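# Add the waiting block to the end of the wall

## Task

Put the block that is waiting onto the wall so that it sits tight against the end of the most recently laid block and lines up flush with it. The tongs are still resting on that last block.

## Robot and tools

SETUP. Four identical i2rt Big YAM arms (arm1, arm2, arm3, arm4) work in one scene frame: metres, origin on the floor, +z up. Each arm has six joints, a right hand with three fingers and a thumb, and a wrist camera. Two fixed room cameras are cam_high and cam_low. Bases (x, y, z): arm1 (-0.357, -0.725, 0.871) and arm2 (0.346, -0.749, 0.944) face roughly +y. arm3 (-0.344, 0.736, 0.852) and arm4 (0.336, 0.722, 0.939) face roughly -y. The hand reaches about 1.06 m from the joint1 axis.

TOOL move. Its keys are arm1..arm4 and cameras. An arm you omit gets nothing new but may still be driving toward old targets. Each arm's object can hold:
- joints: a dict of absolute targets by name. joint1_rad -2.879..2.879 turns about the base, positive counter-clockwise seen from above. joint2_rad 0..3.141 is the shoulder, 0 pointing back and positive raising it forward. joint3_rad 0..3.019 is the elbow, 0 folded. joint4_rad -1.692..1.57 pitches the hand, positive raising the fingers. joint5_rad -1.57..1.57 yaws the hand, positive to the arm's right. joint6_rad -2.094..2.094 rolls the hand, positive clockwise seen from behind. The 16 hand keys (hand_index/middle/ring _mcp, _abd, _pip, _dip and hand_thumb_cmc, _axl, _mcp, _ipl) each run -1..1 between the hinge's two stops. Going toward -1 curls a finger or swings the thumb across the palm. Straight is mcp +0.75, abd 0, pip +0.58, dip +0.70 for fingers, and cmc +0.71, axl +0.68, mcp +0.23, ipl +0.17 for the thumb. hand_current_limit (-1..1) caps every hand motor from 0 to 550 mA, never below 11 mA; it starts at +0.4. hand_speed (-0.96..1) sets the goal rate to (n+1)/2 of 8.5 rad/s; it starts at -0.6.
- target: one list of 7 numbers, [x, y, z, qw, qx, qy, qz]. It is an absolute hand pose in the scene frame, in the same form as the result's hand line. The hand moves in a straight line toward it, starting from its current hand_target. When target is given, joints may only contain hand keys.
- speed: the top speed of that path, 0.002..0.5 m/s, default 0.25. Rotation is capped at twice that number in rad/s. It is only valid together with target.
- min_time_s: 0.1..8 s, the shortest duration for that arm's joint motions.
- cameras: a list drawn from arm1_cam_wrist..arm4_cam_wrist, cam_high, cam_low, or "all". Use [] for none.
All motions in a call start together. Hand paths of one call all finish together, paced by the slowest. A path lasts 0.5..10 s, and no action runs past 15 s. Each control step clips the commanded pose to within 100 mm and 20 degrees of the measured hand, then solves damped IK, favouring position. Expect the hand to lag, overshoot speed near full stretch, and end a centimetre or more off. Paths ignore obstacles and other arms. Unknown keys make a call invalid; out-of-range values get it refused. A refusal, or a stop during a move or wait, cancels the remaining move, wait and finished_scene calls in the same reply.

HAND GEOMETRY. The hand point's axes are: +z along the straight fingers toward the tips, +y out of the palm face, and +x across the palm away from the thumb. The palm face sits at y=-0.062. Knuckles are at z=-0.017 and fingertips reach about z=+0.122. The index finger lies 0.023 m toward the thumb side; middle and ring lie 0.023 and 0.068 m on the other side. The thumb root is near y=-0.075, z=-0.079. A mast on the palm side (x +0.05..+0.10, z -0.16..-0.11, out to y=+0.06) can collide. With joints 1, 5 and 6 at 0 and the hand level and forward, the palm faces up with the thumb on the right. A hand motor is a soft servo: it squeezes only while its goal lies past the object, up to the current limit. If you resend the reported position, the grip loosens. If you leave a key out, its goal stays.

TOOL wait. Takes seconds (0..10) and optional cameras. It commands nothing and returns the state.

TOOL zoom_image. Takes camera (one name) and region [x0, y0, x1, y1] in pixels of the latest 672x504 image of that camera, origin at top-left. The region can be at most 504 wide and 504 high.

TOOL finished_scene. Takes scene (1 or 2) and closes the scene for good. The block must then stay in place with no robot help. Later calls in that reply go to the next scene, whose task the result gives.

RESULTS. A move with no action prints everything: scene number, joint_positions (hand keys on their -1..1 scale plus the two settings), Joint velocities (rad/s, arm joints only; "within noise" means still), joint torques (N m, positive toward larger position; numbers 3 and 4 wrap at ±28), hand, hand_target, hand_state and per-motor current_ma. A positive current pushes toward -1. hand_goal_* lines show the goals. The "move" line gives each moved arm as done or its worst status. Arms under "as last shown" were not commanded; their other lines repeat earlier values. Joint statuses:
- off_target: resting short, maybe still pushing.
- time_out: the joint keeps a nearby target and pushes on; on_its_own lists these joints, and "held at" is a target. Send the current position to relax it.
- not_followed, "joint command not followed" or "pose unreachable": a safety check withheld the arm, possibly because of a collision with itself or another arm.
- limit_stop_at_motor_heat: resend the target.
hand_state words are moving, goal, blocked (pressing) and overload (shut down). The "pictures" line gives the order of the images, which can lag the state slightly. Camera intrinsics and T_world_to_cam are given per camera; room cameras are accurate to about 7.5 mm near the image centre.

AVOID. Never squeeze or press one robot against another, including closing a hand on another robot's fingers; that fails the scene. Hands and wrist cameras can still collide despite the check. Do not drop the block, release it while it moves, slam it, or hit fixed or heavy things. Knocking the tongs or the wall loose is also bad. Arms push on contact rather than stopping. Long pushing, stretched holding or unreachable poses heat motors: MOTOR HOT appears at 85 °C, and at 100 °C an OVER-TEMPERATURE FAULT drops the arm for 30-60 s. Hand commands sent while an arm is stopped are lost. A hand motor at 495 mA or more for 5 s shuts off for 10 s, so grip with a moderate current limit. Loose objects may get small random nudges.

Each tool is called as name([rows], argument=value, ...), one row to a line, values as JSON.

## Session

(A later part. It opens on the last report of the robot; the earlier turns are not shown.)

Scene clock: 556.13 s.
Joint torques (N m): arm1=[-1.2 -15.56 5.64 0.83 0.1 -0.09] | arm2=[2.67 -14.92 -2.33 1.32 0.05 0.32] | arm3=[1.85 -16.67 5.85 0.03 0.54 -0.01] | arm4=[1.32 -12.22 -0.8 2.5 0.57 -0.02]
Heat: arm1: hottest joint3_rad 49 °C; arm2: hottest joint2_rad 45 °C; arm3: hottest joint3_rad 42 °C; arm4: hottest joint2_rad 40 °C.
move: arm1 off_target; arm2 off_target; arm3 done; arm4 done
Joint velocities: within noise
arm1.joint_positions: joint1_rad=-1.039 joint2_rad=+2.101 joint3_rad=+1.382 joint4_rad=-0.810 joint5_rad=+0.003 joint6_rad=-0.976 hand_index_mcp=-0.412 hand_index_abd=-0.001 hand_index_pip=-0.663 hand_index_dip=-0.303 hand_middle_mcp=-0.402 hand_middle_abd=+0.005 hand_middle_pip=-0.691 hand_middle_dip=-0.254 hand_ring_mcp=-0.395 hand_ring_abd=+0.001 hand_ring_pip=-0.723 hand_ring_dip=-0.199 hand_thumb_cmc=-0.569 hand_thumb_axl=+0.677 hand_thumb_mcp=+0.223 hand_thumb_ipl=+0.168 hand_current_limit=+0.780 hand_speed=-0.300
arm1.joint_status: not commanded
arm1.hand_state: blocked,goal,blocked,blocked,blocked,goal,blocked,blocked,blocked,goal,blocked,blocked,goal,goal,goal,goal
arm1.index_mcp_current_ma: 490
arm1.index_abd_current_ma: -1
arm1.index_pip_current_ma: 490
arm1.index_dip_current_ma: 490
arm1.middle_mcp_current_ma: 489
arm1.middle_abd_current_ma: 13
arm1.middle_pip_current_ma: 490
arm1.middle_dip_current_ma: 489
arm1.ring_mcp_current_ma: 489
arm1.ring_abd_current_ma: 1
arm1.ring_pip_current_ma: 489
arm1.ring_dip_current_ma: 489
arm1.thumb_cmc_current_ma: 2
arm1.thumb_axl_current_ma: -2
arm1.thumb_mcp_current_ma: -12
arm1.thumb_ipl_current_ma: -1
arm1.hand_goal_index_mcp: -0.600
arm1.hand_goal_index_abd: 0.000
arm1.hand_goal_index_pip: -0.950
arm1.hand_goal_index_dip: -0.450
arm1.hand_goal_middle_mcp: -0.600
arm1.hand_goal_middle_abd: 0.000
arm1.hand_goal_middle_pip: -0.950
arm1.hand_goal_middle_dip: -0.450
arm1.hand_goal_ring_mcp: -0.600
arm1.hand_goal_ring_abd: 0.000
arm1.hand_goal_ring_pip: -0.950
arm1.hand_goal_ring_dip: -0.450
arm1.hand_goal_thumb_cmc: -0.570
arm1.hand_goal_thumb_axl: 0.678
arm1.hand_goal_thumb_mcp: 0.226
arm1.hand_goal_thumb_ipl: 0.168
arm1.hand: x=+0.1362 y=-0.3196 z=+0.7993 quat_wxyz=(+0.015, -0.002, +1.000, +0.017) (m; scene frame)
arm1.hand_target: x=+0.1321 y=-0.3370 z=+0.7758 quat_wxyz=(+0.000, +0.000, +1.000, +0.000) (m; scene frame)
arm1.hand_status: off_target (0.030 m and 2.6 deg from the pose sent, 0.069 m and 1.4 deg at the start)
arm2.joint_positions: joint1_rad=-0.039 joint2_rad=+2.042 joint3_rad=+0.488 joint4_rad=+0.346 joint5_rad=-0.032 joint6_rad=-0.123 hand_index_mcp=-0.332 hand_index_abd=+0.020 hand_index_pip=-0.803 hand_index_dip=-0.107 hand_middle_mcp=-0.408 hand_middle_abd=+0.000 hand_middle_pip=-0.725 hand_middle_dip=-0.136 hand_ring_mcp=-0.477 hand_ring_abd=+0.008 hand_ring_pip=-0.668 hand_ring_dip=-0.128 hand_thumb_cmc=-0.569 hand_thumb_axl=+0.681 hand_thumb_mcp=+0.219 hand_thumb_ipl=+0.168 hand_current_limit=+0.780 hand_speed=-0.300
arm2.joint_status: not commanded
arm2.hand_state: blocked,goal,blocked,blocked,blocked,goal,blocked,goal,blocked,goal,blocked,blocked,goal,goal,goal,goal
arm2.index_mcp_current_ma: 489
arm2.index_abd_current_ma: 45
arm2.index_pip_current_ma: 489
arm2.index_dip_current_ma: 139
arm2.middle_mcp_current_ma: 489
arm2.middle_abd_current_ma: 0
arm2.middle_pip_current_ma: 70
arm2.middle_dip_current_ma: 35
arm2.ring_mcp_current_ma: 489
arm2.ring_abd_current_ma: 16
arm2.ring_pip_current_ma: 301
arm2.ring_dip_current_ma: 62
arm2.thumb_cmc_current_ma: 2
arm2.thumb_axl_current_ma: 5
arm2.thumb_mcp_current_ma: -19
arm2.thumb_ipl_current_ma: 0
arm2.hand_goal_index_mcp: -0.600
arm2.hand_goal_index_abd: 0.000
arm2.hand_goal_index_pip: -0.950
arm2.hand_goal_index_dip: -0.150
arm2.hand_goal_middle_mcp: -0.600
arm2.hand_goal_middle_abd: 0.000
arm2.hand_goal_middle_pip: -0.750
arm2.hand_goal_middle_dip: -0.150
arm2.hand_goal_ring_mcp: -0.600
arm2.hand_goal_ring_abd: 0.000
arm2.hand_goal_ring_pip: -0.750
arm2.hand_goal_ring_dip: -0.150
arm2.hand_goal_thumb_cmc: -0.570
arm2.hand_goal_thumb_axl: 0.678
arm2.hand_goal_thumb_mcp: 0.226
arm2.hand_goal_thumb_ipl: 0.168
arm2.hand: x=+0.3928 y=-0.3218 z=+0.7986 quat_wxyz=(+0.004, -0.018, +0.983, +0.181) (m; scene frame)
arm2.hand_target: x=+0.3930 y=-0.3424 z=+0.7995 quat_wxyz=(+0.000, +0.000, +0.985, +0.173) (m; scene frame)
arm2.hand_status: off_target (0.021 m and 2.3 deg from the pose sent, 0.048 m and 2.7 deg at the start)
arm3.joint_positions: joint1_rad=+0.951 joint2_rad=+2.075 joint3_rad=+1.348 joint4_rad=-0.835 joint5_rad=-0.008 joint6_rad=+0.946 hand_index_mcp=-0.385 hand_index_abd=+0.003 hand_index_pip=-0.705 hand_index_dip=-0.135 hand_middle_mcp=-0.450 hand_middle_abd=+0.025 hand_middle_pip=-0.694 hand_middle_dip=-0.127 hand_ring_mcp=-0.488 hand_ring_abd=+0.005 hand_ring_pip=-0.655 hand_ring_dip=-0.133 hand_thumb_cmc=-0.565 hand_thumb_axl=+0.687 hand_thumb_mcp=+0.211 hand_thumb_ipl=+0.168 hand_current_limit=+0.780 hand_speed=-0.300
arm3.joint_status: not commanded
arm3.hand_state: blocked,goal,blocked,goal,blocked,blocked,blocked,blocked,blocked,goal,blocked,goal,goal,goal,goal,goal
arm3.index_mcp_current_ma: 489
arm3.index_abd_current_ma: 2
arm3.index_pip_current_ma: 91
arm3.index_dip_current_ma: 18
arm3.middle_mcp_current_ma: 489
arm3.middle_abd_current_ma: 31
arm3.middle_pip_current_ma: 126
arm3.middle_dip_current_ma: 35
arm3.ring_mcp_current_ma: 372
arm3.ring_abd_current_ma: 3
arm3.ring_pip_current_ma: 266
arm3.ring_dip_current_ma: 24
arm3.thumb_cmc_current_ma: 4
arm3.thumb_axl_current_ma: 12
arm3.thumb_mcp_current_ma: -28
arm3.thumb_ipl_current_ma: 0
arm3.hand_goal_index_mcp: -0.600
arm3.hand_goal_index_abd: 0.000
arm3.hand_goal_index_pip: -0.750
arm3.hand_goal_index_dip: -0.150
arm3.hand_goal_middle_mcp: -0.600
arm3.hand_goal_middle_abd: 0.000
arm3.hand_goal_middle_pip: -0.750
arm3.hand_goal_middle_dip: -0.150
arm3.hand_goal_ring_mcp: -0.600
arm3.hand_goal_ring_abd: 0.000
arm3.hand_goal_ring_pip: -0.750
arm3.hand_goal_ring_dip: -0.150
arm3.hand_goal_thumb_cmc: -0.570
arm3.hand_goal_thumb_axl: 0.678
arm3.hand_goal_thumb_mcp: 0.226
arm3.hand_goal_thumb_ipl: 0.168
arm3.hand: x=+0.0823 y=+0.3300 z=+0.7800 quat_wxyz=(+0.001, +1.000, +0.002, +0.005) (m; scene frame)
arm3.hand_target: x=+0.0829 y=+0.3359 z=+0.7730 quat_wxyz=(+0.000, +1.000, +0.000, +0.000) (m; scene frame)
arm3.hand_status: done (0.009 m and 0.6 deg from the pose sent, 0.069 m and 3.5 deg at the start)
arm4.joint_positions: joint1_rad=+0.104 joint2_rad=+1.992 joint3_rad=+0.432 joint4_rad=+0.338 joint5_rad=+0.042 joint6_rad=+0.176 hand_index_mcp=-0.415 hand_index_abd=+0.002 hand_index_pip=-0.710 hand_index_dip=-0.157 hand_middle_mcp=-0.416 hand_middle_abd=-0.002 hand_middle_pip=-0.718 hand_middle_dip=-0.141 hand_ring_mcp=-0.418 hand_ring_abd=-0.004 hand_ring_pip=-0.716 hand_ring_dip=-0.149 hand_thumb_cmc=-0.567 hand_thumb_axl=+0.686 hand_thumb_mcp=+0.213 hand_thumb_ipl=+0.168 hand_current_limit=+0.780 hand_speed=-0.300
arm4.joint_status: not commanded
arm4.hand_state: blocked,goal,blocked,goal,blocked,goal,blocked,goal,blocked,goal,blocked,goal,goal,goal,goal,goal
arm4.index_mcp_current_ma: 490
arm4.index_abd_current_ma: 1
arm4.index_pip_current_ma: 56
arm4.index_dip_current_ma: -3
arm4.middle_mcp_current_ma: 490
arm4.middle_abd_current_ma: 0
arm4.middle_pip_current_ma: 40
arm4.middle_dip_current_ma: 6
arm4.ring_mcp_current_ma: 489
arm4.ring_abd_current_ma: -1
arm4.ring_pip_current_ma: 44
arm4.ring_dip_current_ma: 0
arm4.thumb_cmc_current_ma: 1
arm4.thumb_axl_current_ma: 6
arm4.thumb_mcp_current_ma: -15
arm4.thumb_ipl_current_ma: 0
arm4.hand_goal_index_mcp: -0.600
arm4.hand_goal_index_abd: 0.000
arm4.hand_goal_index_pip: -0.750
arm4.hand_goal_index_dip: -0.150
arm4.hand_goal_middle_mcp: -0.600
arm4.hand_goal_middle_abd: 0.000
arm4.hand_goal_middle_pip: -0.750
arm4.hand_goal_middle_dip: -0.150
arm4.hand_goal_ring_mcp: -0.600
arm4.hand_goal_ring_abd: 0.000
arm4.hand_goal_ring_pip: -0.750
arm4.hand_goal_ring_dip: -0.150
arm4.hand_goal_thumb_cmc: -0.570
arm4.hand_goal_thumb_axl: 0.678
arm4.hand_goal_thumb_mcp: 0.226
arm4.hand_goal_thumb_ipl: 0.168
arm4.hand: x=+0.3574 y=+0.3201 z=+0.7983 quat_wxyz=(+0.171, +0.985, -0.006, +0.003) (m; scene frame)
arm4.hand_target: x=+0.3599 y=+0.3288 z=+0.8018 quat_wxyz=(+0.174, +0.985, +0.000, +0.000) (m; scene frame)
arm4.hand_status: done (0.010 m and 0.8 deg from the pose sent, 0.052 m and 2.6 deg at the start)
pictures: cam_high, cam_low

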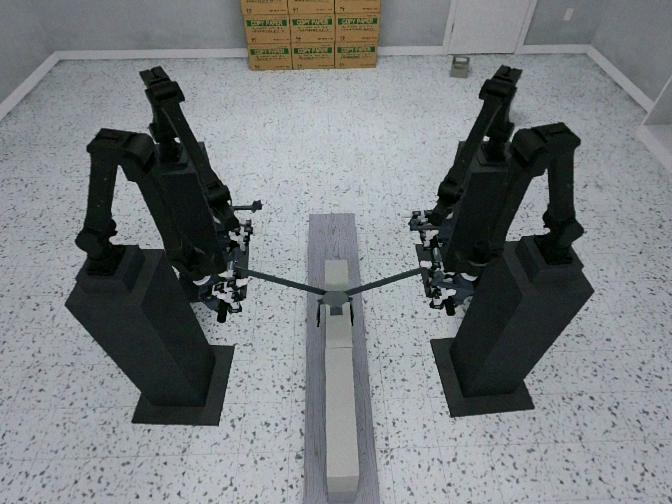

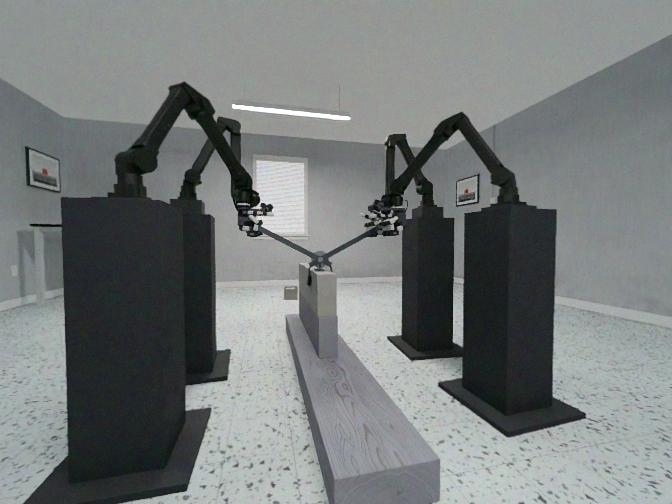

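move(arm1={"target": [0.133, -0.330, 0.748, 0, 0, 1, 0], "speed": 0.06}, arm2={"target": [0.393, -0.335, 0.772, 0, 0, 0.985, 0.1736], "speed": 0.06}, arm3={"target": [0.083, 0.342, 0.752, 0, 1, 0, 0], "speed": 0.06}, arm4={"target": [0.360, 0.337, 0.778, 0.1736, 0.985, 0, 0], "speed": 0.06}, cameras=["cam_high","cam_low"])

zoom_image(camera="cam_high", region=[310, 255, 370, 355])

zoom_image(camera="cam_low", region=[280, 232, 360, 322])

Scene clock: 564.77 s.
Joint torques (N m): arm1=[-0.09 -15.15 6.38 1.13 -0.05 -0.01] | arm2=[2.9 -14.15 -0.94 1.16 0.03 0.15] | arm3=[1.73 -16.56 5.86 0.32 0.32 -0.02] | arm4=[1.61 -11.87 -0.92 2.74 0.52 0.04]
Heat: arm1: hottest joint3_rad 47 °C; arm2: hottest joint2_rad 44 °C; arm3: hottest joint3_rad 40 °C; arm4: hottest joint2_rad 40 °C.
move: arm1 off_target; arm2 done; arm3 done; arm4 done
Joint velocities: within noise
arm1.joint_positions: joint1_rad=-1.043 joint2_rad=+2.150 joint3_rad=+1.382 joint4_rad=-0.774 joint5_rad=+0.006 joint6_rad=-0.976 hand_index_mcp=-0.420 hand_index_abd=-0.001 hand_index_pip=-0.663 hand_index_dip=-0.303 hand_middle_mcp=-0.403 hand_middle_abd=+0.005 hand_middle_pip=-0.691 hand_middle_dip=-0.254 hand_ring_mcp=-0.395 hand_ring_abd=+0.000 hand_ring_pip=-0.723 hand_ring_dip=-0.202 hand_thumb_cmc=-0.569 hand_thumb_axl=+0.677 hand_thumb_mcp=+0.223 hand_thumb_ipl=+0.168 hand_current_limit=+0.780 hand_speed=-0.300
arm1.joint_status: not commanded
arm1.hand_state: blocked,goal,blocked,blocked,blocked,goal,blocked,blocked,blocked,goal,blocked,blocked,goal,goal,goal,goal
arm1.index_mcp_current_ma: 490
arm1.index_abd_current_ma: -1
arm1.index_pip_current_ma: 489
arm1.index_dip_current_ma: 489
arm1.middle_mcp_current_ma: 490
arm1.middle_abd_current_ma: 13
arm1.middle_pip_current_ma: 490
arm1.middle_dip_current_ma: 490
arm1.ring_mcp_current_ma: 489
arm1.ring_abd_current_ma: 0
arm1.ring_pip_current_ma: 490
arm1.ring_dip_current_ma: 489
arm1.thumb_cmc_current_ma: 2
arm1.thumb_axl_current_ma: -2
arm1.thumb_mcp_current_ma: -12
arm1.thumb_ipl_current_ma: -1
arm1.hand_goal_index_mcp: -0.600
arm1.hand_goal_index_abd: 0.000
arm1.hand_goal_index_pip: -0.950
arm1.hand_goal_index_dip: -0.450
arm1.hand_goal_middle_mcp: -0.600
arm1.hand_goal_middle_abd: 0.000
arm1.hand_goal_middle_pip: -0.950
arm1.hand_goal_middle_dip: -0.450
arm1.hand_goal_ring_mcp: -0.600
arm1.hand_goal_ring_abd: 0.000
arm1.hand_goal_ring_pip: -0.950
arm1.hand_goal_ring_dip: -0.450
arm1.hand_goal_thumb_cmc: -0.570
arm1.hand_goal_thumb_axl: 0.678
arm1.hand_goal_thumb_mcp: 0.226
arm1.hand_goal_thumb_ipl: 0.168
arm1.hand: x=+0.1367 y=-0.3228 z=+0.7718 quat_wxyz=(+0.011, +0.001, +1.000, +0.012) (m; scene frame)
arm1.hand_target: x=+0.1321 y=-0.3303 z=+0.7486 quat_wxyz=(+0.000, +0.000, +1.000, +0.000) (m; scene frame)
arm1.hand_status: off_target (0.025 m and 1.8 deg from the pose sent, 0.052 m and 2.6 deg at the start)
arm2.joint_positions: joint1_rad=-0.039 joint2_rad=+2.150 joint3_rad=+0.506 joint4_rad=+0.420 joint5_rad=-0.031 joint6_rad=-0.105 hand_index_mcp=-0.348 hand_index_abd=+0.020 hand_index_pip=-0.803 hand_index_dip=-0.106 hand_middle_mcp=-0.408 hand_middle_abd=-0.003 hand_middle_pip=-0.725 hand_middle_dip=-0.137 hand_ring_mcp=-0.477 hand_ring_abd=+0.008 hand_ring_pip=-0.668 hand_ring_dip=-0.128 hand_thumb_cmc=-0.569 hand_thumb_axl=+0.681 hand_thumb_mcp=+0.219 hand_thumb_ipl=+0.168 hand_current_limit=+0.780 hand_speed=-0.300
arm2.joint_status: not commanded
arm2.hand_state: blocked,goal,blocked,blocked,blocked,goal,blocked,goal,blocked,goal,blocked,blocked,goal,goal,goal,goal
arm2.index_mcp_current_ma: 490
arm2.index_abd_current_ma: 45
arm2.index_pip_current_ma: 490
arm2.index_dip_current_ma: 142
arm2.middle_mcp_current_ma: 490
arm2.middle_abd_current_ma: -4
arm2.middle_pip_current_ma: 70
arm2.middle_dip_current_ma: 31
arm2.ring_mcp_current_ma: 490
arm2.ring_abd_current_ma: 16
arm2.ring_pip_current_ma: 301
arm2.ring_dip_current_ma: 62
arm2.thumb_cmc_current_ma: 2
arm2.thumb_axl_current_ma: 5
arm2.thumb_mcp_current_ma: -19
arm2.thumb_ipl_current_ma: 0
arm2.hand_goal_index_mcp: -0.600
arm2.hand_goal_index_abd: 0.000
arm2.hand_goal_index_pip: -0.950
arm2.hand_goal_index_dip: -0.150
arm2.hand_goal_middle_mcp: -0.600
arm2.hand_goal_middle_abd: 0.000
arm2.hand_goal_middle_pip: -0.750
arm2.hand_goal_middle_dip: -0.150
arm2.hand_goal_ring_mcp: -0.600
arm2.hand_goal_ring_abd: 0.000
arm2.hand_goal_ring_pip: -0.750
arm2.hand_goal_ring_dip: -0.150
arm2.hand_goal_thumb_cmc: -0.570
arm2.hand_goal_thumb_axl: 0.678
arm2.hand_goal_thumb_mcp: 0.226
arm2.hand_goal_thumb_ipl: 0.168
arm2.hand: x=+0.3939 y=-0.3282 z=+0.7699 quat_wxyz=(+0.002, -0.009, +0.985, +0.173) (m; scene frame)
arm2.hand_target: x=+0.3930 y=-0.3348 z=+0.7720 quat_wxyz=(+0.000, +0.000, +0.985, +0.174) (m; scene frame)
arm2.hand_status: done (0.007 m and 1.0 deg from the pose sent, 0.030 m and 2.3 deg at the start)
arm3.joint_positions: joint1_rad=+0.962 joint2_rad=+2.105 joint3_rad=+1.327 joint4_rad=-0.796 joint5_rad=-0.003 joint6_rad=+0.957 hand_index_mcp=-0.385 hand_index_abd=+0.003 hand_index_pip=-0.705 hand_index_dip=-0.135 hand_middle_mcp=-0.452 hand_middle_abd=+0.025 hand_middle_pip=-0.694 hand_middle_dip=-0.127 hand_ring_mcp=-0.488 hand_ring_abd=+0.005 hand_ring_pip=-0.655 hand_ring_dip=-0.133 hand_thumb_cmc=-0.565 hand_thumb_axl=+0.687 hand_thumb_mcp=+0.211 hand_thumb_ipl=+0.168 hand_current_limit=+0.780 hand_speed=-0.300
arm3.joint_status: not commanded
arm3.hand_state: blocked,goal,blocked,goal,blocked,blocked,blocked,blocked,blocked,goal,blocked,goal,goal,goal,goal,goal
arm3.index_mcp_current_ma: 489
arm3.index_abd_current_ma: 2
arm3.index_pip_current_ma: 91
arm3.index_dip_current_ma: 18
arm3.middle_mcp_current_ma: 490
arm3.middle_abd_current_ma: 31
arm3.middle_pip_current_ma: 126
arm3.middle_dip_current_ma: 35
arm3.ring_mcp_current_ma: 372
arm3.ring_abd_current_ma: 3
arm3.ring_pip_current_ma: 266
arm3.ring_dip_current_ma: 24
arm3.thumb_cmc_current_ma: 4
arm3.thumb_axl_current_ma: 12
arm3.thumb_mcp_current_ma: -28
arm3.thumb_ipl_current_ma: 0
arm3.hand_goal_index_mcp: -0.600
arm3.hand_goal_index_abd: 0.000
arm3.hand_goal_index_pip: -0.750
arm3.hand_goal_index_dip: -0.150
arm3.hand_goal_middle_mcp: -0.600
arm3.hand_goal_middle_abd: 0.000
arm3.hand_goal_middle_pip: -0.750
arm3.hand_goal_middle_dip: -0.150
arm3.hand_goal_ring_mcp: -0.600
arm3.hand_goal_ring_abd: 0.000
arm3.hand_goal_ring_pip: -0.750
arm3.hand_goal_ring_dip: -0.150
arm3.hand_goal_thumb_cmc: -0.570
arm3.hand_goal_thumb_axl: 0.678
arm3.hand_goal_thumb_mcp: 0.226
arm3.hand_goal_thumb_ipl: 0.168
arm3.hand: x=+0.0794 y=+0.3380 z=+0.7583 quat_wxyz=(+0.000, +1.000, +0.001, -0.001) (m; scene frame)
arm3.hand_target: x=+0.0830 y=+0.3420 z=+0.7522 quat_wxyz=(+0.000, +1.000, +0.000, +0.000) (m; scene frame)
arm3.hand_status: done (0.008 m and 0.2 deg from the pose sent, 0.030 m and 0.6 deg at the start)
arm4.joint_positions: joint1_rad=+0.109 joint2_rad=+2.103 joint3_rad=+0.423 joint4_rad=+0.443 joint5_rad=+0.046 joint6_rad=+0.176 hand_index_mcp=-0.415 hand_index_abd=+0.004 hand_index_pip=-0.710 hand_index_dip=-0.157 hand_middle_mcp=-0.416 hand_middle_abd=-0.002 hand_middle_pip=-0.718 hand_middle_dip=-0.141 hand_ring_mcp=-0.418 hand_ring_abd=-0.004 hand_ring_pip=-0.716 hand_ring_dip=-0.150 hand_thumb_cmc=-0.567 hand_thumb_axl=+0.686 hand_thumb_mcp=+0.213 hand_thumb_ipl=+0.168 hand_current_limit=+0.780 hand_speed=-0.300
arm4.joint_status: not commanded
arm4.hand_state: blocked,goal,blocked,goal,blocked,goal,blocked,goal,blocked,goal,blocked,goal,goal,goal,goal,goal
arm4.index_mcp_current_ma: 489
arm4.index_abd_current_ma: 1
arm4.index_pip_current_ma: 56
arm4.index_dip_current_ma: -3
arm4.middle_mcp_current_ma: 489
arm4.middle_abd_current_ma: 0
arm4.middle_pip_current_ma: 40
arm4.middle_dip_current_ma: 6
arm4.ring_mcp_current_ma: 490
arm4.ring_abd_current_ma: -1
arm4.ring_pip_current_ma: 45
arm4.ring_dip_current_ma: 0
arm4.thumb_cmc_current_ma: 1
arm4.thumb_axl_current_ma: 6
arm4.thumb_mcp_current_ma: -15
arm4.thumb_ipl_current_ma: 0
arm4.hand_goal_index_mcp: -0.600
arm4.hand_goal_index_abd: 0.000
arm4.hand_goal_index_pip: -0.750
arm4.hand_goal_index_dip: -0.150
arm4.hand_goal_middle_mcp: -0.600
arm4.hand_goal_middle_abd: 0.000
arm4.hand_goal_middle_pip: -0.750
arm4.hand_goal_middle_dip: -0.150
arm4.hand_goal_ring_mcp: -0.600
arm4.hand_goal_ring_abd: 0.000
arm4.hand_goal_ring_pip: -0.750
arm4.hand_goal_ring_dip: -0.150
arm4.hand_goal_thumb_cmc: -0.570
arm4.hand_goal_thumb_axl: 0.678
arm4.hand_goal_thumb_mcp: 0.226
arm4.hand_goal_thumb_ipl: 0.168
arm4.hand: x=+0.3556 y=+0.3353 z=+0.7724 quat_wxyz=(+0.163, +0.987, -0.003, +0.000) (m; scene frame)
arm4.hand_target: x=+0.3600 y=+0.3370 z=+0.7779 quat_wxyz=(+0.173, +0.985, +0.000, +0.000) (m; scene frame)
arm4.hand_status: done (0.007 m and 1.3 deg from the pose sent, 0.026 m and 0.8 deg at the start)
pictures: cam_high, cam_low

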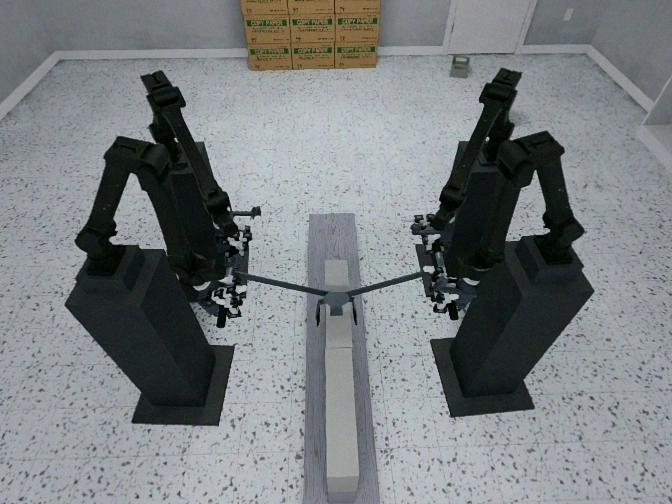

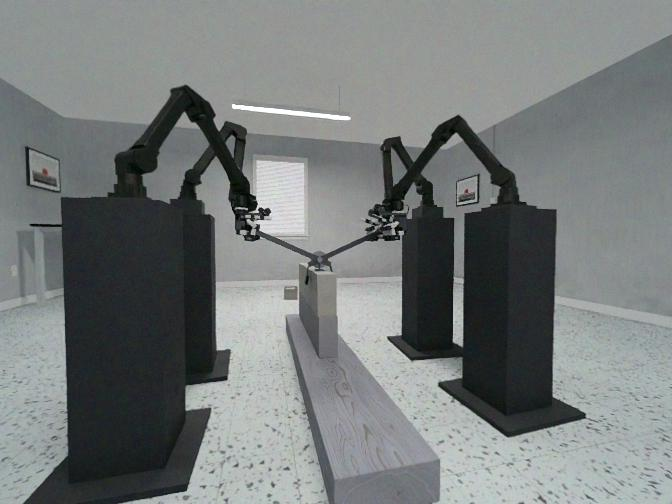

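Scaled by 5.040 from the camera's 672x504 image, which has a finer 960x720 frame.

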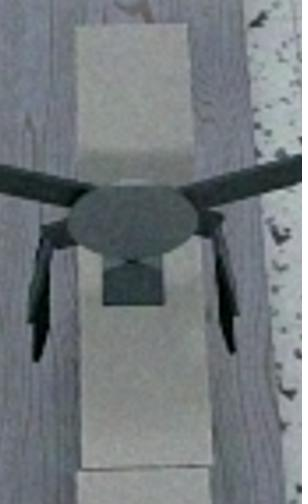

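Scaled by 5.600 from the camera's 672x504 image, which has a finer 960x720 frame.

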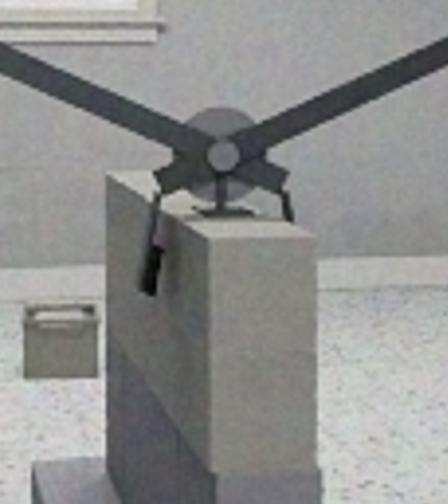

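move(arm1={"target": [0.136, -0.324, 0.762, 0, 0, 1, 0], "speed": 0.04, "joints": {"hand_index_mcp": 0.753, "hand_middle_mcp": 0.753, "hand_ring_mcp": 0.753, "hand_index_pip": 0.577, "hand_middle_pip": 0.577, "hand_ring_pip": 0.577, "hand_index_dip": 0.696, "hand_middle_dip": 0.696, "hand_ring_dip": 0.696}}, arm2={"target": [0.394, -0.330, 0.772, 0, 0, 0.985, 0.1736], "speed": 0.04, "joints": {"hand_index_mcp": 0.753, "hand_middle_mcp": 0.753, "hand_ring_mcp": 0.753, "hand_index_pip": 0.577, "hand_middle_pip": 0.577, "hand_ring_pip": 0.577, "hand_index_dip": 0.696, "hand_middle_dip": 0.696, "hand_ring_dip": 0.696}}, arm3={"target": [0.080, 0.339, 0.757, 0, 1, 0, 0], "speed": 0.04, "joints": {"hand_index_mcp": 0.753, "hand_middle_mcp": 0.753, "hand_ring_mcp": 0.753, "hand_index_pip": 0.577, "hand_middle_pip": 0.577, "hand_ring_pip": 0.577, "hand_index_dip": 0.696, "hand_middle_dip": 0.696, "hand_ring_dip": 0.696}}, arm4={"target": [0.357, 0.336, 0.775, 0.1736, 0.985, 0, 0], "speed": 0.04, "joints": {"hand_index_mcp": 0.753, "hand_middle_mcp": 0.753, "hand_ring_mcp": 0.753, "hand_index_pip": 0.577, "hand_middle_pip": 0.577, "hand_ring_pip": 0.577, "hand_index_dip": 0.696, "hand_middle_dip": 0.696, "hand_ring_dip": 0.696}}, cameras=["cam_high","cam_low"])

zoom_image(camera="cam_high", region=[200, 200, 480, 360])

zoom_image(camera="cam_low", region=[230, 180, 420, 322])

Scene clock: 572.37 s.
Joint torques (N m): arm1=[0.26 -17.2 8.23 0.24 -0.17 0.07] | arm2=[2.78 -14.04 0.55 0.59 0.03 0.02] | arm3=[1.08 -17.55 5.91 -0.12 0.14 -0.09] | arm4=[0.62 -10.58 -0.09 2.15 0.27 -0.07]
Heat: arm1: hottest joint3_rad 47 °C; arm2: hottest joint2_rad 43 °C; arm3: hottest joint3_rad 39 °C; arm4: hottest joint2_rad 39 °C.
move: arm1 done; arm2 done; arm3 done; arm4 done
Joint velocities: within noise
arm1.joint_positions: joint1_rad=-1.043 joint2_rad=+2.161 joint3_rad=+1.382 joint4_rad=-0.795 joint5_rad=+0.014 joint6_rad=-0.976 hand_index_mcp=+0.750 hand_index_abd=+0.000 hand_index_pip=+0.575 hand_index_dip=+0.693 hand_middle_mcp=+0.751 hand_middle_abd=+0.003 hand_middle_pip=+0.574 hand_middle_dip=+0.693 hand_ring_mcp=+0.751 hand_ring_abd=+0.000 hand_ring_pip=+0.575 hand_ring_dip=+0.693 hand_thumb_cmc=-0.569 hand_thumb_axl=+0.677 hand_thumb_mcp=+0.223 hand_thumb_ipl=+0.168 hand_current_limit=+0.780 hand_speed=-0.300
arm1.joint_status: all done
arm1.hand_state: goal,goal,goal,goal,goal,goal,goal,goal,goal,goal,goal,goal,goal,goal,goal,goal
arm1.index_mcp_current_ma: -12
arm1.index_abd_current_ma: 0
arm1.index_pip_current_ma: -9
arm1.index_dip_current_ma: -8
arm1.middle_mcp_current_ma: -10
arm1.middle_abd_current_ma: 7
arm1.middle_pip_current_ma: -11
arm1.middle_dip_current_ma: -8
arm1.ring_mcp_current_ma: -10
arm1.ring_abd_current_ma: 0
arm1.ring_pip_current_ma: -10
arm1.ring_dip_current_ma: -7
arm1.thumb_cmc_current_ma: 2
arm1.thumb_axl_current_ma: -2
arm1.thumb_mcp_current_ma: -12
arm1.thumb_ipl_current_ma: -1
arm1.hand_goal_index_mcp: 0.754
arm1.hand_goal_index_abd: 0.000
arm1.hand_goal_index_pip: 0.578
arm1.hand_goal_index_dip: 0.696
arm1.hand_goal_middle_mcp: 0.754
arm1.hand_goal_middle_abd: 0.000
arm1.hand_goal_middle_pip: 0.578
arm1.hand_goal_middle_dip: 0.696
arm1.hand_goal_ring_mcp: 0.754
arm1.hand_goal_ring_abd: 0.000
arm1.hand_goal_ring_pip: 0.578
arm1.hand_goal_ring_dip: 0.696
arm1.hand_goal_thumb_cmc: -0.570
arm1.hand_goal_thumb_axl: 0.678
arm1.hand_goal_thumb_mcp: 0.226
arm1.hand_goal_thumb_ipl: 0.168
arm1.hand: x=+0.1308 y=-0.3282 z=+0.7634 quat_wxyz=(+0.000, +0.000, +1.000, +0.000) (m; scene frame)
arm1.hand_target: x=+0.1358 y=-0.3240 z=+0.7620 quat_wxyz=(+0.000, +0.000, +1.000, +0.000) (m; scene frame)
arm1.hand_status: done (0.007 m and 0.1 deg from the pose sent, 0.010 m and 1.8 deg at the start)
arm2.joint_positions: joint1_rad=-0.039 joint2_rad=+2.150 joint3_rad=+0.494 joint4_rad=+0.420 joint5_rad=-0.031 joint6_rad=-0.096 hand_index_mcp=+0.755 hand_index_abd=+0.003 hand_index_pip=+0.576 hand_index_dip=+0.694 hand_middle_mcp=+0.754 hand_middle_abd=-0.003 hand_middle_pip=+0.576 hand_middle_dip=+0.693 hand_ring_mcp=+0.754 hand_ring_abd=+0.003 hand_ring_pip=+0.576 hand_ring_dip=+0.694 hand_thumb_cmc=-0.569 hand_thumb_axl=+0.681 hand_thumb_mcp=+0.220 hand_thumb_ipl=+0.168 hand_current_limit=+0.780 hand_speed=-0.300
arm2.joint_status: all done
arm2.hand_state: goal,goal,goal,goal,goal,goal,goal,goal,goal,goal,goal,goal,goal,goal,goal,goal
arm2.index_mcp_current_ma: 1
arm2.index_abd_current_ma: 4
arm2.index_pip_current_ma: -4
arm2.index_dip_current_ma: -4
arm2.middle_mcp_current_ma: 0
arm2.middle_abd_current_ma: -4
arm2.middle_pip_current_ma: -3
arm2.middle_dip_current_ma: -4
arm2.ring_mcp_current_ma: 1
arm2.ring_abd_current_ma: 5
arm2.ring_pip_current_ma: -2
arm2.ring_dip_current_ma: -4
arm2.thumb_cmc_current_ma: 2
arm2.thumb_axl_current_ma: 5
arm2.thumb_mcp_current_ma: -17
arm2.thumb_ipl_current_ma: 0
arm2.hand_goal_index_mcp: 0.754
arm2.hand_goal_index_abd: 0.000
arm2.hand_goal_index_pip: 0.578
arm2.hand_goal_index_dip: 0.696
arm2.hand_goal_middle_mcp: 0.754
arm2.hand_goal_middle_abd: 0.000
arm2.hand_goal_middle_pip: 0.578
arm2.hand_goal_middle_dip: 0.696
arm2.hand_goal_ring_mcp: 0.754
arm2.hand_goal_ring_abd: 0.000
arm2.hand_goal_ring_pip: 0.578
arm2.hand_goal_ring_dip: 0.696
arm2.hand_goal_thumb_cmc: -0.570
arm2.hand_goal_thumb_axl: 0.678
arm2.hand_goal_thumb_mcp: 0.226
arm2.hand_goal_thumb_ipl: 0.168
arm2.hand: x=+0.3941 y=-0.3351 z=+0.7683 quat_wxyz=(+0.001, -0.004, +0.986, +0.168) (m; scene frame)
arm2.hand_target: x=+0.3940 y=-0.3300 z=+0.7720 quat_wxyz=(+0.000, +0.000, +0.985, +0.174) (m; scene frame)
arm2.hand_status: done (0.006 m and 0.8 deg from the pose sent, 0.003 m and 1.0 deg at the start)
arm3.joint_positions: joint1_rad=+0.962 joint2_rad=+2.108 joint3_rad=+1.323 joint4_rad=-0.796 joint5_rad=-0.003 joint6_rad=+0.958 hand_index_mcp=+0.751 hand_index_abd=+0.003 hand_index_pip=+0.575 hand_index_dip=+0.693 hand_middle_mcp=+0.750 hand_middle_abd=+0.003 hand_middle_pip=+0.575 hand_middle_dip=+0.693 hand_ring_mcp=+0.750 hand_ring_abd=+0.002 hand_ring_pip=+0.575 hand_ring_dip=+0.694 hand_thumb_cmc=-0.571 hand_thumb_axl=+0.680 hand_thumb_mcp=+0.224 hand_thumb_ipl=+0.168 hand_current_limit=+0.780 hand_speed=-0.300
arm3.joint_status: all done
arm3.hand_state: goal,goal,goal,goal,goal,goal,goal,goal,goal,goal,goal,goal,goal,goal,goal,goal
arm3.index_mcp_current_ma: -2
arm3.index_abd_current_ma: 1
arm3.index_pip_current_ma: -2
arm3.index_dip_current_ma: -2
arm3.middle_mcp_current_ma: -3
arm3.middle_abd_current_ma: 2
arm3.middle_pip_current_ma: -1
arm3.middle_dip_current_ma: -2
arm3.ring_mcp_current_ma: -3
arm3.ring_abd_current_ma: 1
arm3.ring_pip_current_ma: -2
arm3.ring_dip_current_ma: -1
arm3.thumb_cmc_current_ma: 0
arm3.thumb_axl_current_ma: 2
arm3.thumb_mcp_current_ma: -2
arm3.thumb_ipl_current_ma: 0
arm3.hand_goal_index_mcp: 0.754
arm3.hand_goal_index_abd: 0.000
arm3.hand_goal_index_pip: 0.578
arm3.hand_goal_index_dip: 0.696
arm3.hand_goal_middle_mcp: 0.754
arm3.hand_goal_middle_abd: 0.000
arm3.hand_goal_middle_pip: 0.578
arm3.hand_goal_middle_dip: 0.696
arm3.hand_goal_ring_mcp: 0.754
arm3.hand_goal_ring_abd: 0.000
arm3.hand_goal_ring_pip: 0.578
arm3.hand_goal_ring_dip: 0.696
arm3.hand_goal_thumb_cmc: -0.570
arm3.hand_goal_thumb_axl: 0.678
arm3.hand_goal_thumb_mcp: 0.226
arm3.hand_goal_thumb_ipl: 0.168
arm3.hand: x=+0.0773 y=+0.3397 z=+0.7558 quat_wxyz=(-0.002, +1.000, +0.001, -0.004) (m; scene frame)
arm3.hand_target: x=+0.0799 y=+0.3390 z=+0.7570 quat_wxyz=(+0.000, +1.000, +0.000, +0.000) (m; scene frame)
arm3.hand_status: done (0.003 m and 0.5 deg from the pose sent, 0.002 m and 0.2 deg at the start)
arm4.joint_positions: joint1_rad=+0.109 joint2_rad=+2.103 joint3_rad=+0.415 joint4_rad=+0.466 joint5_rad=+0.047 joint6_rad=+0.176 hand_index_mcp=+0.755 hand_index_abd=+0.003 hand_index_pip=+0.576 hand_index_dip=+0.694 hand_middle_mcp=+0.754 hand_middle_abd=-0.002 hand_middle_pip=+0.576 hand_middle_dip=+0.694 hand_ring_mcp=+0.754 hand_ring_abd=-0.003 hand_ring_pip=+0.576 hand_ring_dip=+0.694 hand_thumb_cmc=-0.573 hand_thumb_axl=+0.680 hand_thumb_mcp=+0.221 hand_thumb_ipl=+0.168 hand_current_limit=+0.780 hand_speed=-0.300
arm4.joint_status: all done
arm4.hand_state: goal,goal,goal,goal,goal,goal,goal,goal,goal,goal,goal,goal,goal,goal,goal,goal
arm4.index_mcp_current_ma: 0
arm4.index_abd_current_ma: 1
arm4.index_pip_current_ma: -1
arm4.index_dip_current_ma: -1
arm4.middle_mcp_current_ma: 0
arm4.middle_abd_current_ma: 0
arm4.middle_pip_current_ma: 0
arm4.middle_dip_current_ma: -1
arm4.ring_mcp_current_ma: 0
arm4.ring_abd_current_ma: -1
arm4.ring_pip_current_ma: 0
arm4.ring_dip_current_ma: -1
arm4.thumb_cmc_current_ma: -1
arm4.thumb_axl_current_ma: 1
arm4.thumb_mcp_current_ma: -4
arm4.thumb_ipl_current_ma: 0
arm4.hand_goal_index_mcp: 0.754
arm4.hand_goal_index_abd: 0.000
arm4.hand_goal_index_pip: 0.578
arm4.hand_goal_index_dip: 0.696
arm4.hand_goal_middle_mcp: 0.754
arm4.hand_goal_middle_abd: 0.000
arm4.hand_goal_middle_pip: 0.578
arm4.hand_goal_middle_dip: 0.696
arm4.hand_goal_ring_mcp: 0.754
arm4.hand_goal_ring_abd: 0.000
arm4.hand_goal_ring_pip: 0.578
arm4.hand_goal_ring_dip: 0.696
arm4.hand_goal_thumb_cmc: -0.570
arm4.hand_goal_thumb_axl: 0.678
arm4.hand_goal_thumb_mcp: 0.226
arm4.hand_goal_thumb_ipl: 0.168
arm4.hand: x=+0.3555 y=+0.3352 z=+0.7752 quat_wxyz=(+0.171, +0.985, -0.004, +0.000) (m; scene frame)
arm4.hand_target: x=+0.3571 y=+0.3360 z=+0.7750 quat_wxyz=(+0.173, +0.985, +0.000, +0.000) (m; scene frame)
arm4.hand_status: done (0.002 m and 0.5 deg from the pose sent, 0.003 m and 1.3 deg at the start)
pictures: cam_high, cam_low

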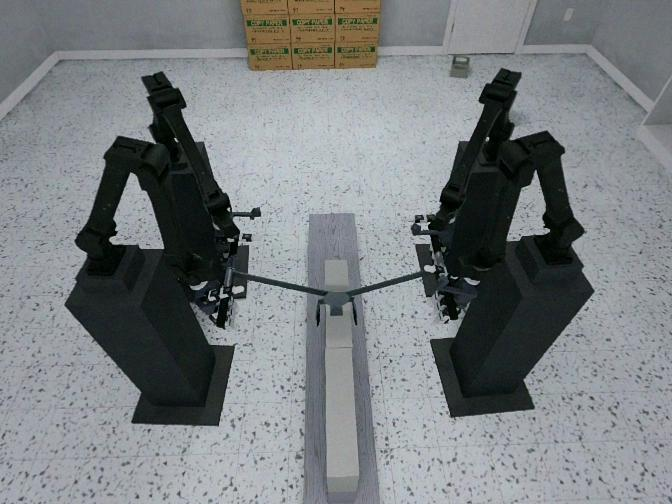

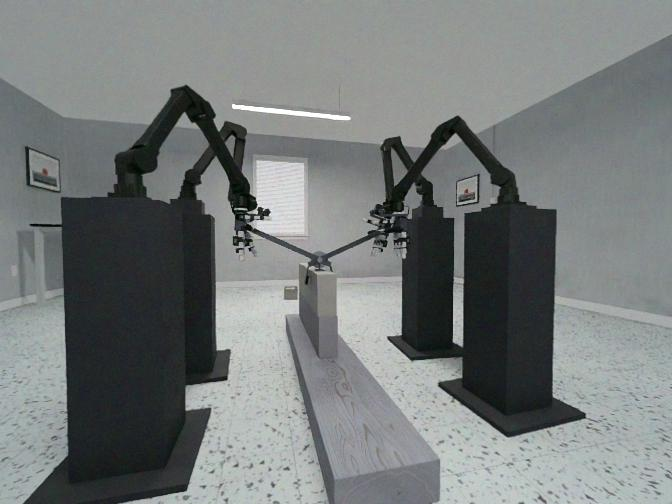

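Scaled by 1.800 from the camera's 672x504 image, which has a finer 960x720 frame.

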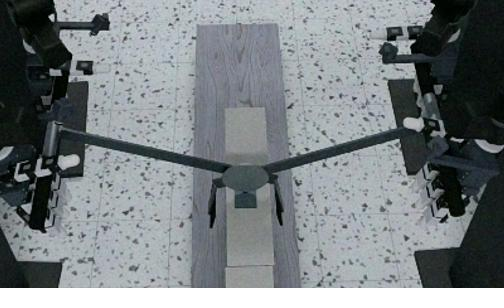

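Scaled by 2.653 from the camera's 672x504 image, which has a finer 960x720 frame.

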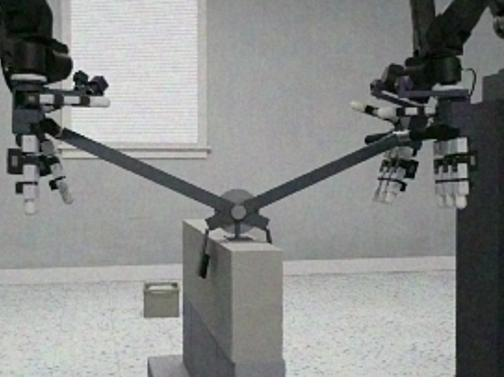

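Fingers open, tongs stand. Retreat outward.

move(arm1={"target": [0.131, -0.420, 0.765, 0, 0, 1, 0], "speed": 0.06}, arm2={"target": [0.394, -0.425, 0.772, 0, 0, 0.985, 0.1736], "speed": 0.06}, arm3={"target": [0.078, 0.430, 0.760, 0, 1, 0, 0], "speed": 0.06}, arm4={"target": [0.356, 0.426, 0.780, 0.1736, 0.985, 0, 0], "speed": 0.06}, cameras=["cam_high","cam_low"])

zoom_image(camera="cam_low", region=[230, 180, 420, 322])

Scene clock: 578.07 s.
Joint torques (N m): arm1=[-0.38 -18.32 4.67 0.98 -0.17 -0.06] | arm2=[1.96 -11.05 -2.78 1.31 -0.09 -0.23] | arm3=[1.26 -17.96 5.19 -0.02 0.13 0.01] | arm4=[1.49 -7.71 -3.37 2.33 0.44 0.12]
Heat: arm1: hottest joint3_rad 46 °C; arm2: hottest joint2_rad 43 °C; arm3: hottest joint3_rad 38 °C; arm4: hottest joint2_rad 39 °C.
move: arm1 done; arm2 done; arm3 off_target; arm4 done
Joint velocities: within noise
arm1.joint_positions: joint1_rad=-1.185 joint2_rad=+2.089 joint3_rad=+1.231 joint4_rad=-0.727 joint5_rad=+0.014 joint6_rad=-1.110 hand_index_mcp=+0.750 hand_index_abd=+0.000 hand_index_pip=+0.575 hand_index_dip=+0.693 hand_middle_mcp=+0.751 hand_middle_abd=+0.003 hand_middle_pip=+0.574 hand_middle_dip=+0.693 hand_ring_mcp=+0.751 hand_ring_abd=+0.000 hand_ring_pip=+0.575 hand_ring_dip=+0.693 hand_thumb_cmc=-0.569 hand_thumb_axl=+0.677 hand_thumb_mcp=+0.223 hand_thumb_ipl=+0.168 hand_current_limit=+0.780 hand_speed=-0.300
arm1.joint_status: not commanded
arm1.hand_state: goal,goal,goal,goal,goal,goal,goal,goal,goal,goal,goal,goal,goal,goal,goal,goal
arm1.index_mcp_current_ma: -12
arm1.index_abd_current_ma: 0
arm1.index_pip_current_ma: -9
arm1.index_dip_current_ma: -8
arm1.middle_mcp_current_ma: -10
arm1.middle_abd_current_ma: 7
arm1.middle_pip_current_ma: -11
arm1.middle_dip_current_ma: -8
arm1.ring_mcp_current_ma: -10
arm1.ring_abd_current_ma: 0
arm1.ring_pip_current_ma: -10
arm1.ring_dip_current_ma: -7
arm1.thumb_cmc_current_ma: 2
arm1.thumb_axl_current_ma: -2
arm1.thumb_mcp_current_ma: -12
arm1.thumb_ipl_current_ma: -1
arm1.hand_goal_index_mcp: 0.754
arm1.hand_goal_index_abd: 0.000
arm1.hand_goal_index_pip: 0.578
arm1.hand_goal_index_dip: 0.696
arm1.hand_goal_middle_mcp: 0.754
arm1.hand_goal_middle_abd: 0.000
arm1.hand_goal_middle_pip: 0.578
arm1.hand_goal_middle_dip: 0.696
arm1.hand_goal_ring_mcp: 0.754
arm1.hand_goal_ring_abd: 0.000
arm1.hand_goal_ring_pip: 0.578
arm1.hand_goal_ring_dip: 0.696
arm1.hand_goal_thumb_cmc: -0.570
arm1.hand_goal_thumb_axl: 0.678
arm1.hand_goal_thumb_mcp: 0.226
arm1.hand_goal_thumb_ipl: 0.168
arm1.hand: x=+0.1299 y=-0.4171 z=+0.7592 quat_wxyz=(-0.007, +0.004, +1.000, -0.003) (m; scene frame)
arm1.hand_target: x=+0.1310 y=-0.4198 z=+0.7651 quat_wxyz=(+0.000, +0.000, +1.000, +0.000) (m; scene frame)
arm1.hand_status: done (0.007 m and 1.0 deg from the pose sent, 0.092 m and 0.1 deg at the start)
arm2.joint_positions: joint1_rad=-0.067 joint2_rad=+2.242 joint3_rad=+0.287 joint4_rad=+0.731 joint5_rad=-0.043 joint6_rad=-0.112 hand_index_mcp=+0.755 hand_index_abd=+0.003 hand_index_pip=+0.576 hand_index_dip=+0.694 hand_middle_mcp=+0.754 hand_middle_abd=-0.003 hand_middle_pip=+0.576 hand_middle_dip=+0.693 hand_ring_mcp=+0.754 hand_ring_abd=+0.003 hand_ring_pip=+0.576 hand_ring_dip=+0.694 hand_thumb_cmc=-0.569 hand_thumb_axl=+0.681 hand_thumb_mcp=+0.220 hand_thumb_ipl=+0.168 hand_current_limit=+0.780 hand_speed=-0.300
arm2.joint_status: not commanded
arm2.hand_state: goal,goal,goal,goal,goal,goal,goal,goal,goal,goal,goal,goal,goal,goal,goal,goal
arm2.index_mcp_current_ma: 1
arm2.index_abd_current_ma: 4
arm2.index_pip_current_ma: -3
arm2.index_dip_current_ma: -4
arm2.middle_mcp_current_ma: 0
arm2.middle_abd_current_ma: -4
arm2.middle_pip_current_ma: -3
arm2.middle_dip_current_ma: -4
arm2.ring_mcp_current_ma: 1
arm2.ring_abd_current_ma: 5
arm2.ring_pip_current_ma: -2
arm2.ring_dip_current_ma: -4
arm2.thumb_cmc_current_ma: 2
arm2.thumb_axl_current_ma: 5
arm2.thumb_mcp_current_ma: -17
arm2.thumb_ipl_current_ma: 0
arm2.hand_goal_index_mcp: 0.754
arm2.hand_goal_index_abd: 0.000
arm2.hand_goal_index_pip: 0.578
arm2.hand_goal_index_dip: 0.696
arm2.hand_goal_middle_mcp: 0.754
arm2.hand_goal_middle_abd: 0.000
arm2.hand_goal_middle_pip: 0.578
arm2.hand_goal_middle_dip: 0.696
arm2.hand_goal_ring_mcp: 0.754
arm2.hand_goal_ring_abd: 0.000
arm2.hand_goal_ring_pip: 0.578
arm2.hand_goal_ring_dip: 0.696
arm2.hand_goal_thumb_cmc: -0.570
arm2.hand_goal_thumb_axl: 0.678
arm2.hand_goal_thumb_mcp: 0.226
arm2.hand_goal_thumb_ipl: 0.168
arm2.hand: x=+0.3921 y=-0.4191 z=+0.7711 quat_wxyz=(-0.001, +0.001, +0.985, +0.174) (m; scene frame)
arm2.hand_target: x=+0.3940 y=-0.4248 z=+0.7720 quat_wxyz=(+0.000, +0.000, +0.985, +0.173) (m; scene frame)
arm2.hand_status: done (0.006 m and 0.1 deg from the pose sent, 0.090 m and 0.9 deg at the start)
arm3.joint_positions: joint1_rad=+1.108 joint2_rad=+2.038 joint3_rad=+1.158 joint4_rad=-0.728 joint5_rad=-0.003 joint6_rad=+1.094 hand_index_mcp=+0.751 hand_index_abd=+0.003 hand_index_pip=+0.575 hand_index_dip=+0.693 hand_middle_mcp=+0.750 hand_middle_abd=+0.003 hand_middle_pip=+0.575 hand_middle_dip=+0.693 hand_ring_mcp=+0.750 hand_ring_abd=+0.002 hand_ring_pip=+0.575 hand_ring_dip=+0.694 hand_thumb_cmc=-0.571 hand_thumb_axl=+0.680 hand_thumb_mcp=+0.224 hand_thumb_ipl=+0.168 hand_current_limit=+0.780 hand_speed=-0.300
arm3.joint_status: not commanded
arm3.hand_state: goal,goal,goal,goal,goal,goal,goal,goal,goal,goal,goal,goal,goal,goal,goal,goal
arm3.index_mcp_current_ma: -2
arm3.index_abd_current_ma: 1
arm3.index_pip_current_ma: -2
arm3.index_dip_current_ma: -2
arm3.middle_mcp_current_ma: -3
arm3.middle_abd_current_ma: 2
arm3.middle_pip_current_ma: -1
arm3.middle_dip_current_ma: -2
arm3.ring_mcp_current_ma: -3
arm3.ring_abd_current_ma: 1
arm3.ring_pip_current_ma: -2
arm3.ring_dip_current_ma: -1
arm3.thumb_cmc_current_ma: 0
arm3.thumb_axl_current_ma: 2
arm3.thumb_mcp_current_ma: -2
arm3.thumb_ipl_current_ma: 0
arm3.hand_goal_index_mcp: 0.754
arm3.hand_goal_index_abd: 0.000
arm3.hand_goal_index_pip: 0.578
arm3.hand_goal_index_dip: 0.696
arm3.hand_goal_middle_mcp: 0.754
arm3.hand_goal_middle_abd: 0.000
arm3.hand_goal_middle_pip: 0.578
arm3.hand_goal_middle_dip: 0.696
arm3.hand_goal_ring_mcp: 0.754
arm3.hand_goal_ring_abd: 0.000
arm3.hand_goal_ring_pip: 0.578
arm3.hand_goal_ring_dip: 0.696
arm3.hand_goal_thumb_cmc: -0.570
arm3.hand_goal_thumb_axl: 0.678
arm3.hand_goal_thumb_mcp: 0.226
arm3.hand_goal_thumb_ipl: 0.168
arm3.hand: x=+0.0697 y=+0.4317 z=+0.7474 quat_wxyz=(-0.008, +1.000, +0.006, -0.016) (m; scene frame)
arm3.hand_target: x=+0.0779 y=+0.4301 z=+0.7599 quat_wxyz=(+0.000, +1.000, +0.000, +0.000) (m; scene frame)
arm3.hand_status: off_target (0.015 m and 2.2 deg from the pose sent, 0.090 m and 0.5 deg at the start)
arm4.joint_positions: joint1_rad=+0.189 joint2_rad=+2.213 joint3_rad=+0.212 joint4_rad=+0.785 joint5_rad=+0.075 joint6_rad=+0.242 hand_index_mcp=+0.755 hand_index_abd=+0.003 hand_index_pip=+0.576 hand_index_dip=+0.694 hand_middle_mcp=+0.754 hand_middle_abd=-0.002 hand_middle_pip=+0.576 hand_middle_dip=+0.694 hand_ring_mcp=+0.754 hand_ring_abd=-0.003 hand_ring_pip=+0.576 hand_ring_dip=+0.694 hand_thumb_cmc=-0.573 hand_thumb_axl=+0.680 hand_thumb_mcp=+0.221 hand_thumb_ipl=+0.168 hand_current_limit=+0.780 hand_speed=-0.300
arm4.joint_status: not commanded
arm4.hand_state: goal,goal,goal,goal,goal,goal,goal,goal,goal,goal,goal,goal,goal,goal,goal,goal
arm4.index_mcp_current_ma: 0
arm4.index_abd_current_ma: 1
arm4.index_pip_current_ma: 0
arm4.index_dip_current_ma: -1
arm4.middle_mcp_current_ma: 0
arm4.middle_abd_current_ma: 0
arm4.middle_pip_current_ma: 0
arm4.middle_dip_current_ma: -1
arm4.ring_mcp_current_ma: 0
arm4.ring_abd_current_ma: -1
arm4.ring_pip_current_ma: 0
arm4.ring_dip_current_ma: -1
arm4.thumb_cmc_current_ma: -1
arm4.thumb_axl_current_ma: 1
arm4.thumb_mcp_current_ma: -4
arm4.thumb_ipl_current_ma: 0
arm4.hand_goal_index_mcp: 0.754
arm4.hand_goal_index_abd: 0.000
arm4.hand_goal_index_pip: 0.578
arm4.hand_goal_index_dip: 0.696
arm4.hand_goal_middle_mcp: 0.754
arm4.hand_goal_middle_abd: 0.000
arm4.hand_goal_middle_pip: 0.578
arm4.hand_goal_middle_dip: 0.696
arm4.hand_goal_ring_mcp: 0.754
arm4.hand_goal_ring_abd: 0.000
arm4.hand_goal_ring_pip: 0.578
arm4.hand_goal_ring_dip: 0.696
arm4.hand_goal_thumb_cmc: -0.570
arm4.hand_goal_thumb_axl: 0.678
arm4.hand_goal_thumb_mcp: 0.226
arm4.hand_goal_thumb_ipl: 0.168
arm4.hand: x=+0.3554 y=+0.4184 z=+0.7806 quat_wxyz=(+0.176, +0.984, +0.001, +0.001) (m; scene frame)
arm4.hand_target: x=+0.3559 y=+0.4260 z=+0.7801 quat_wxyz=(+0.173, +0.985, +0.000, +0.000) (m; scene frame)
arm4.hand_status: done (0.008 m and 0.4 deg from the pose sent, 0.091 m and 0.5 deg at the start)
pictures: cam_high, cam_low

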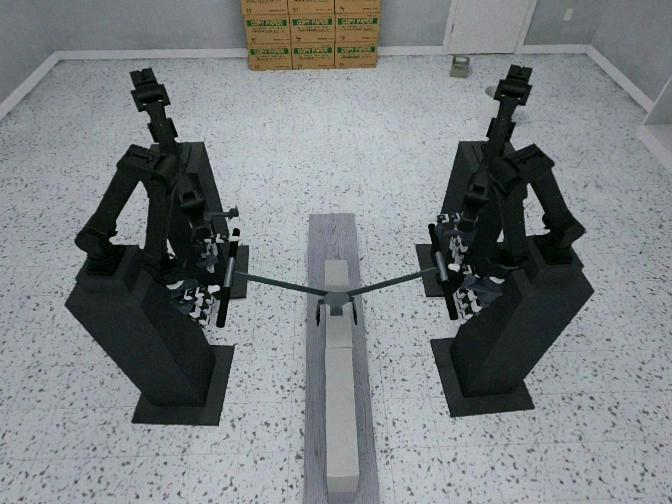

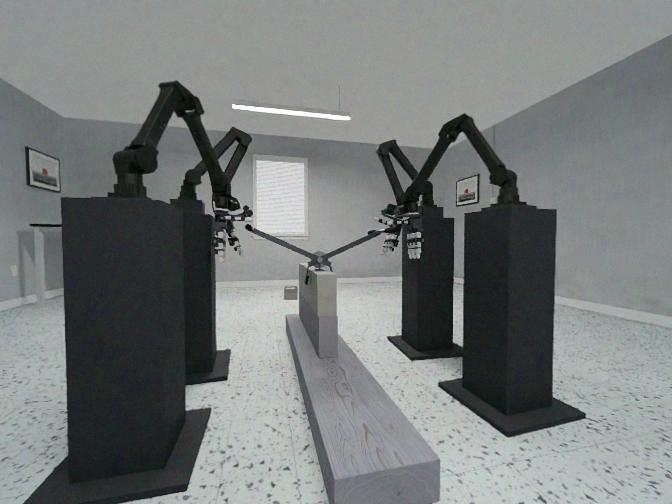

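Scaled by 2.653 from the camera's 672x504 image, which has a finer 960x720 frame.

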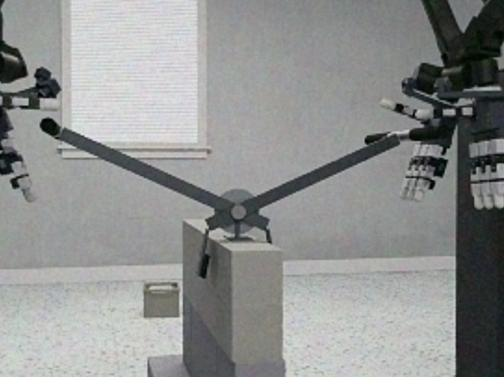

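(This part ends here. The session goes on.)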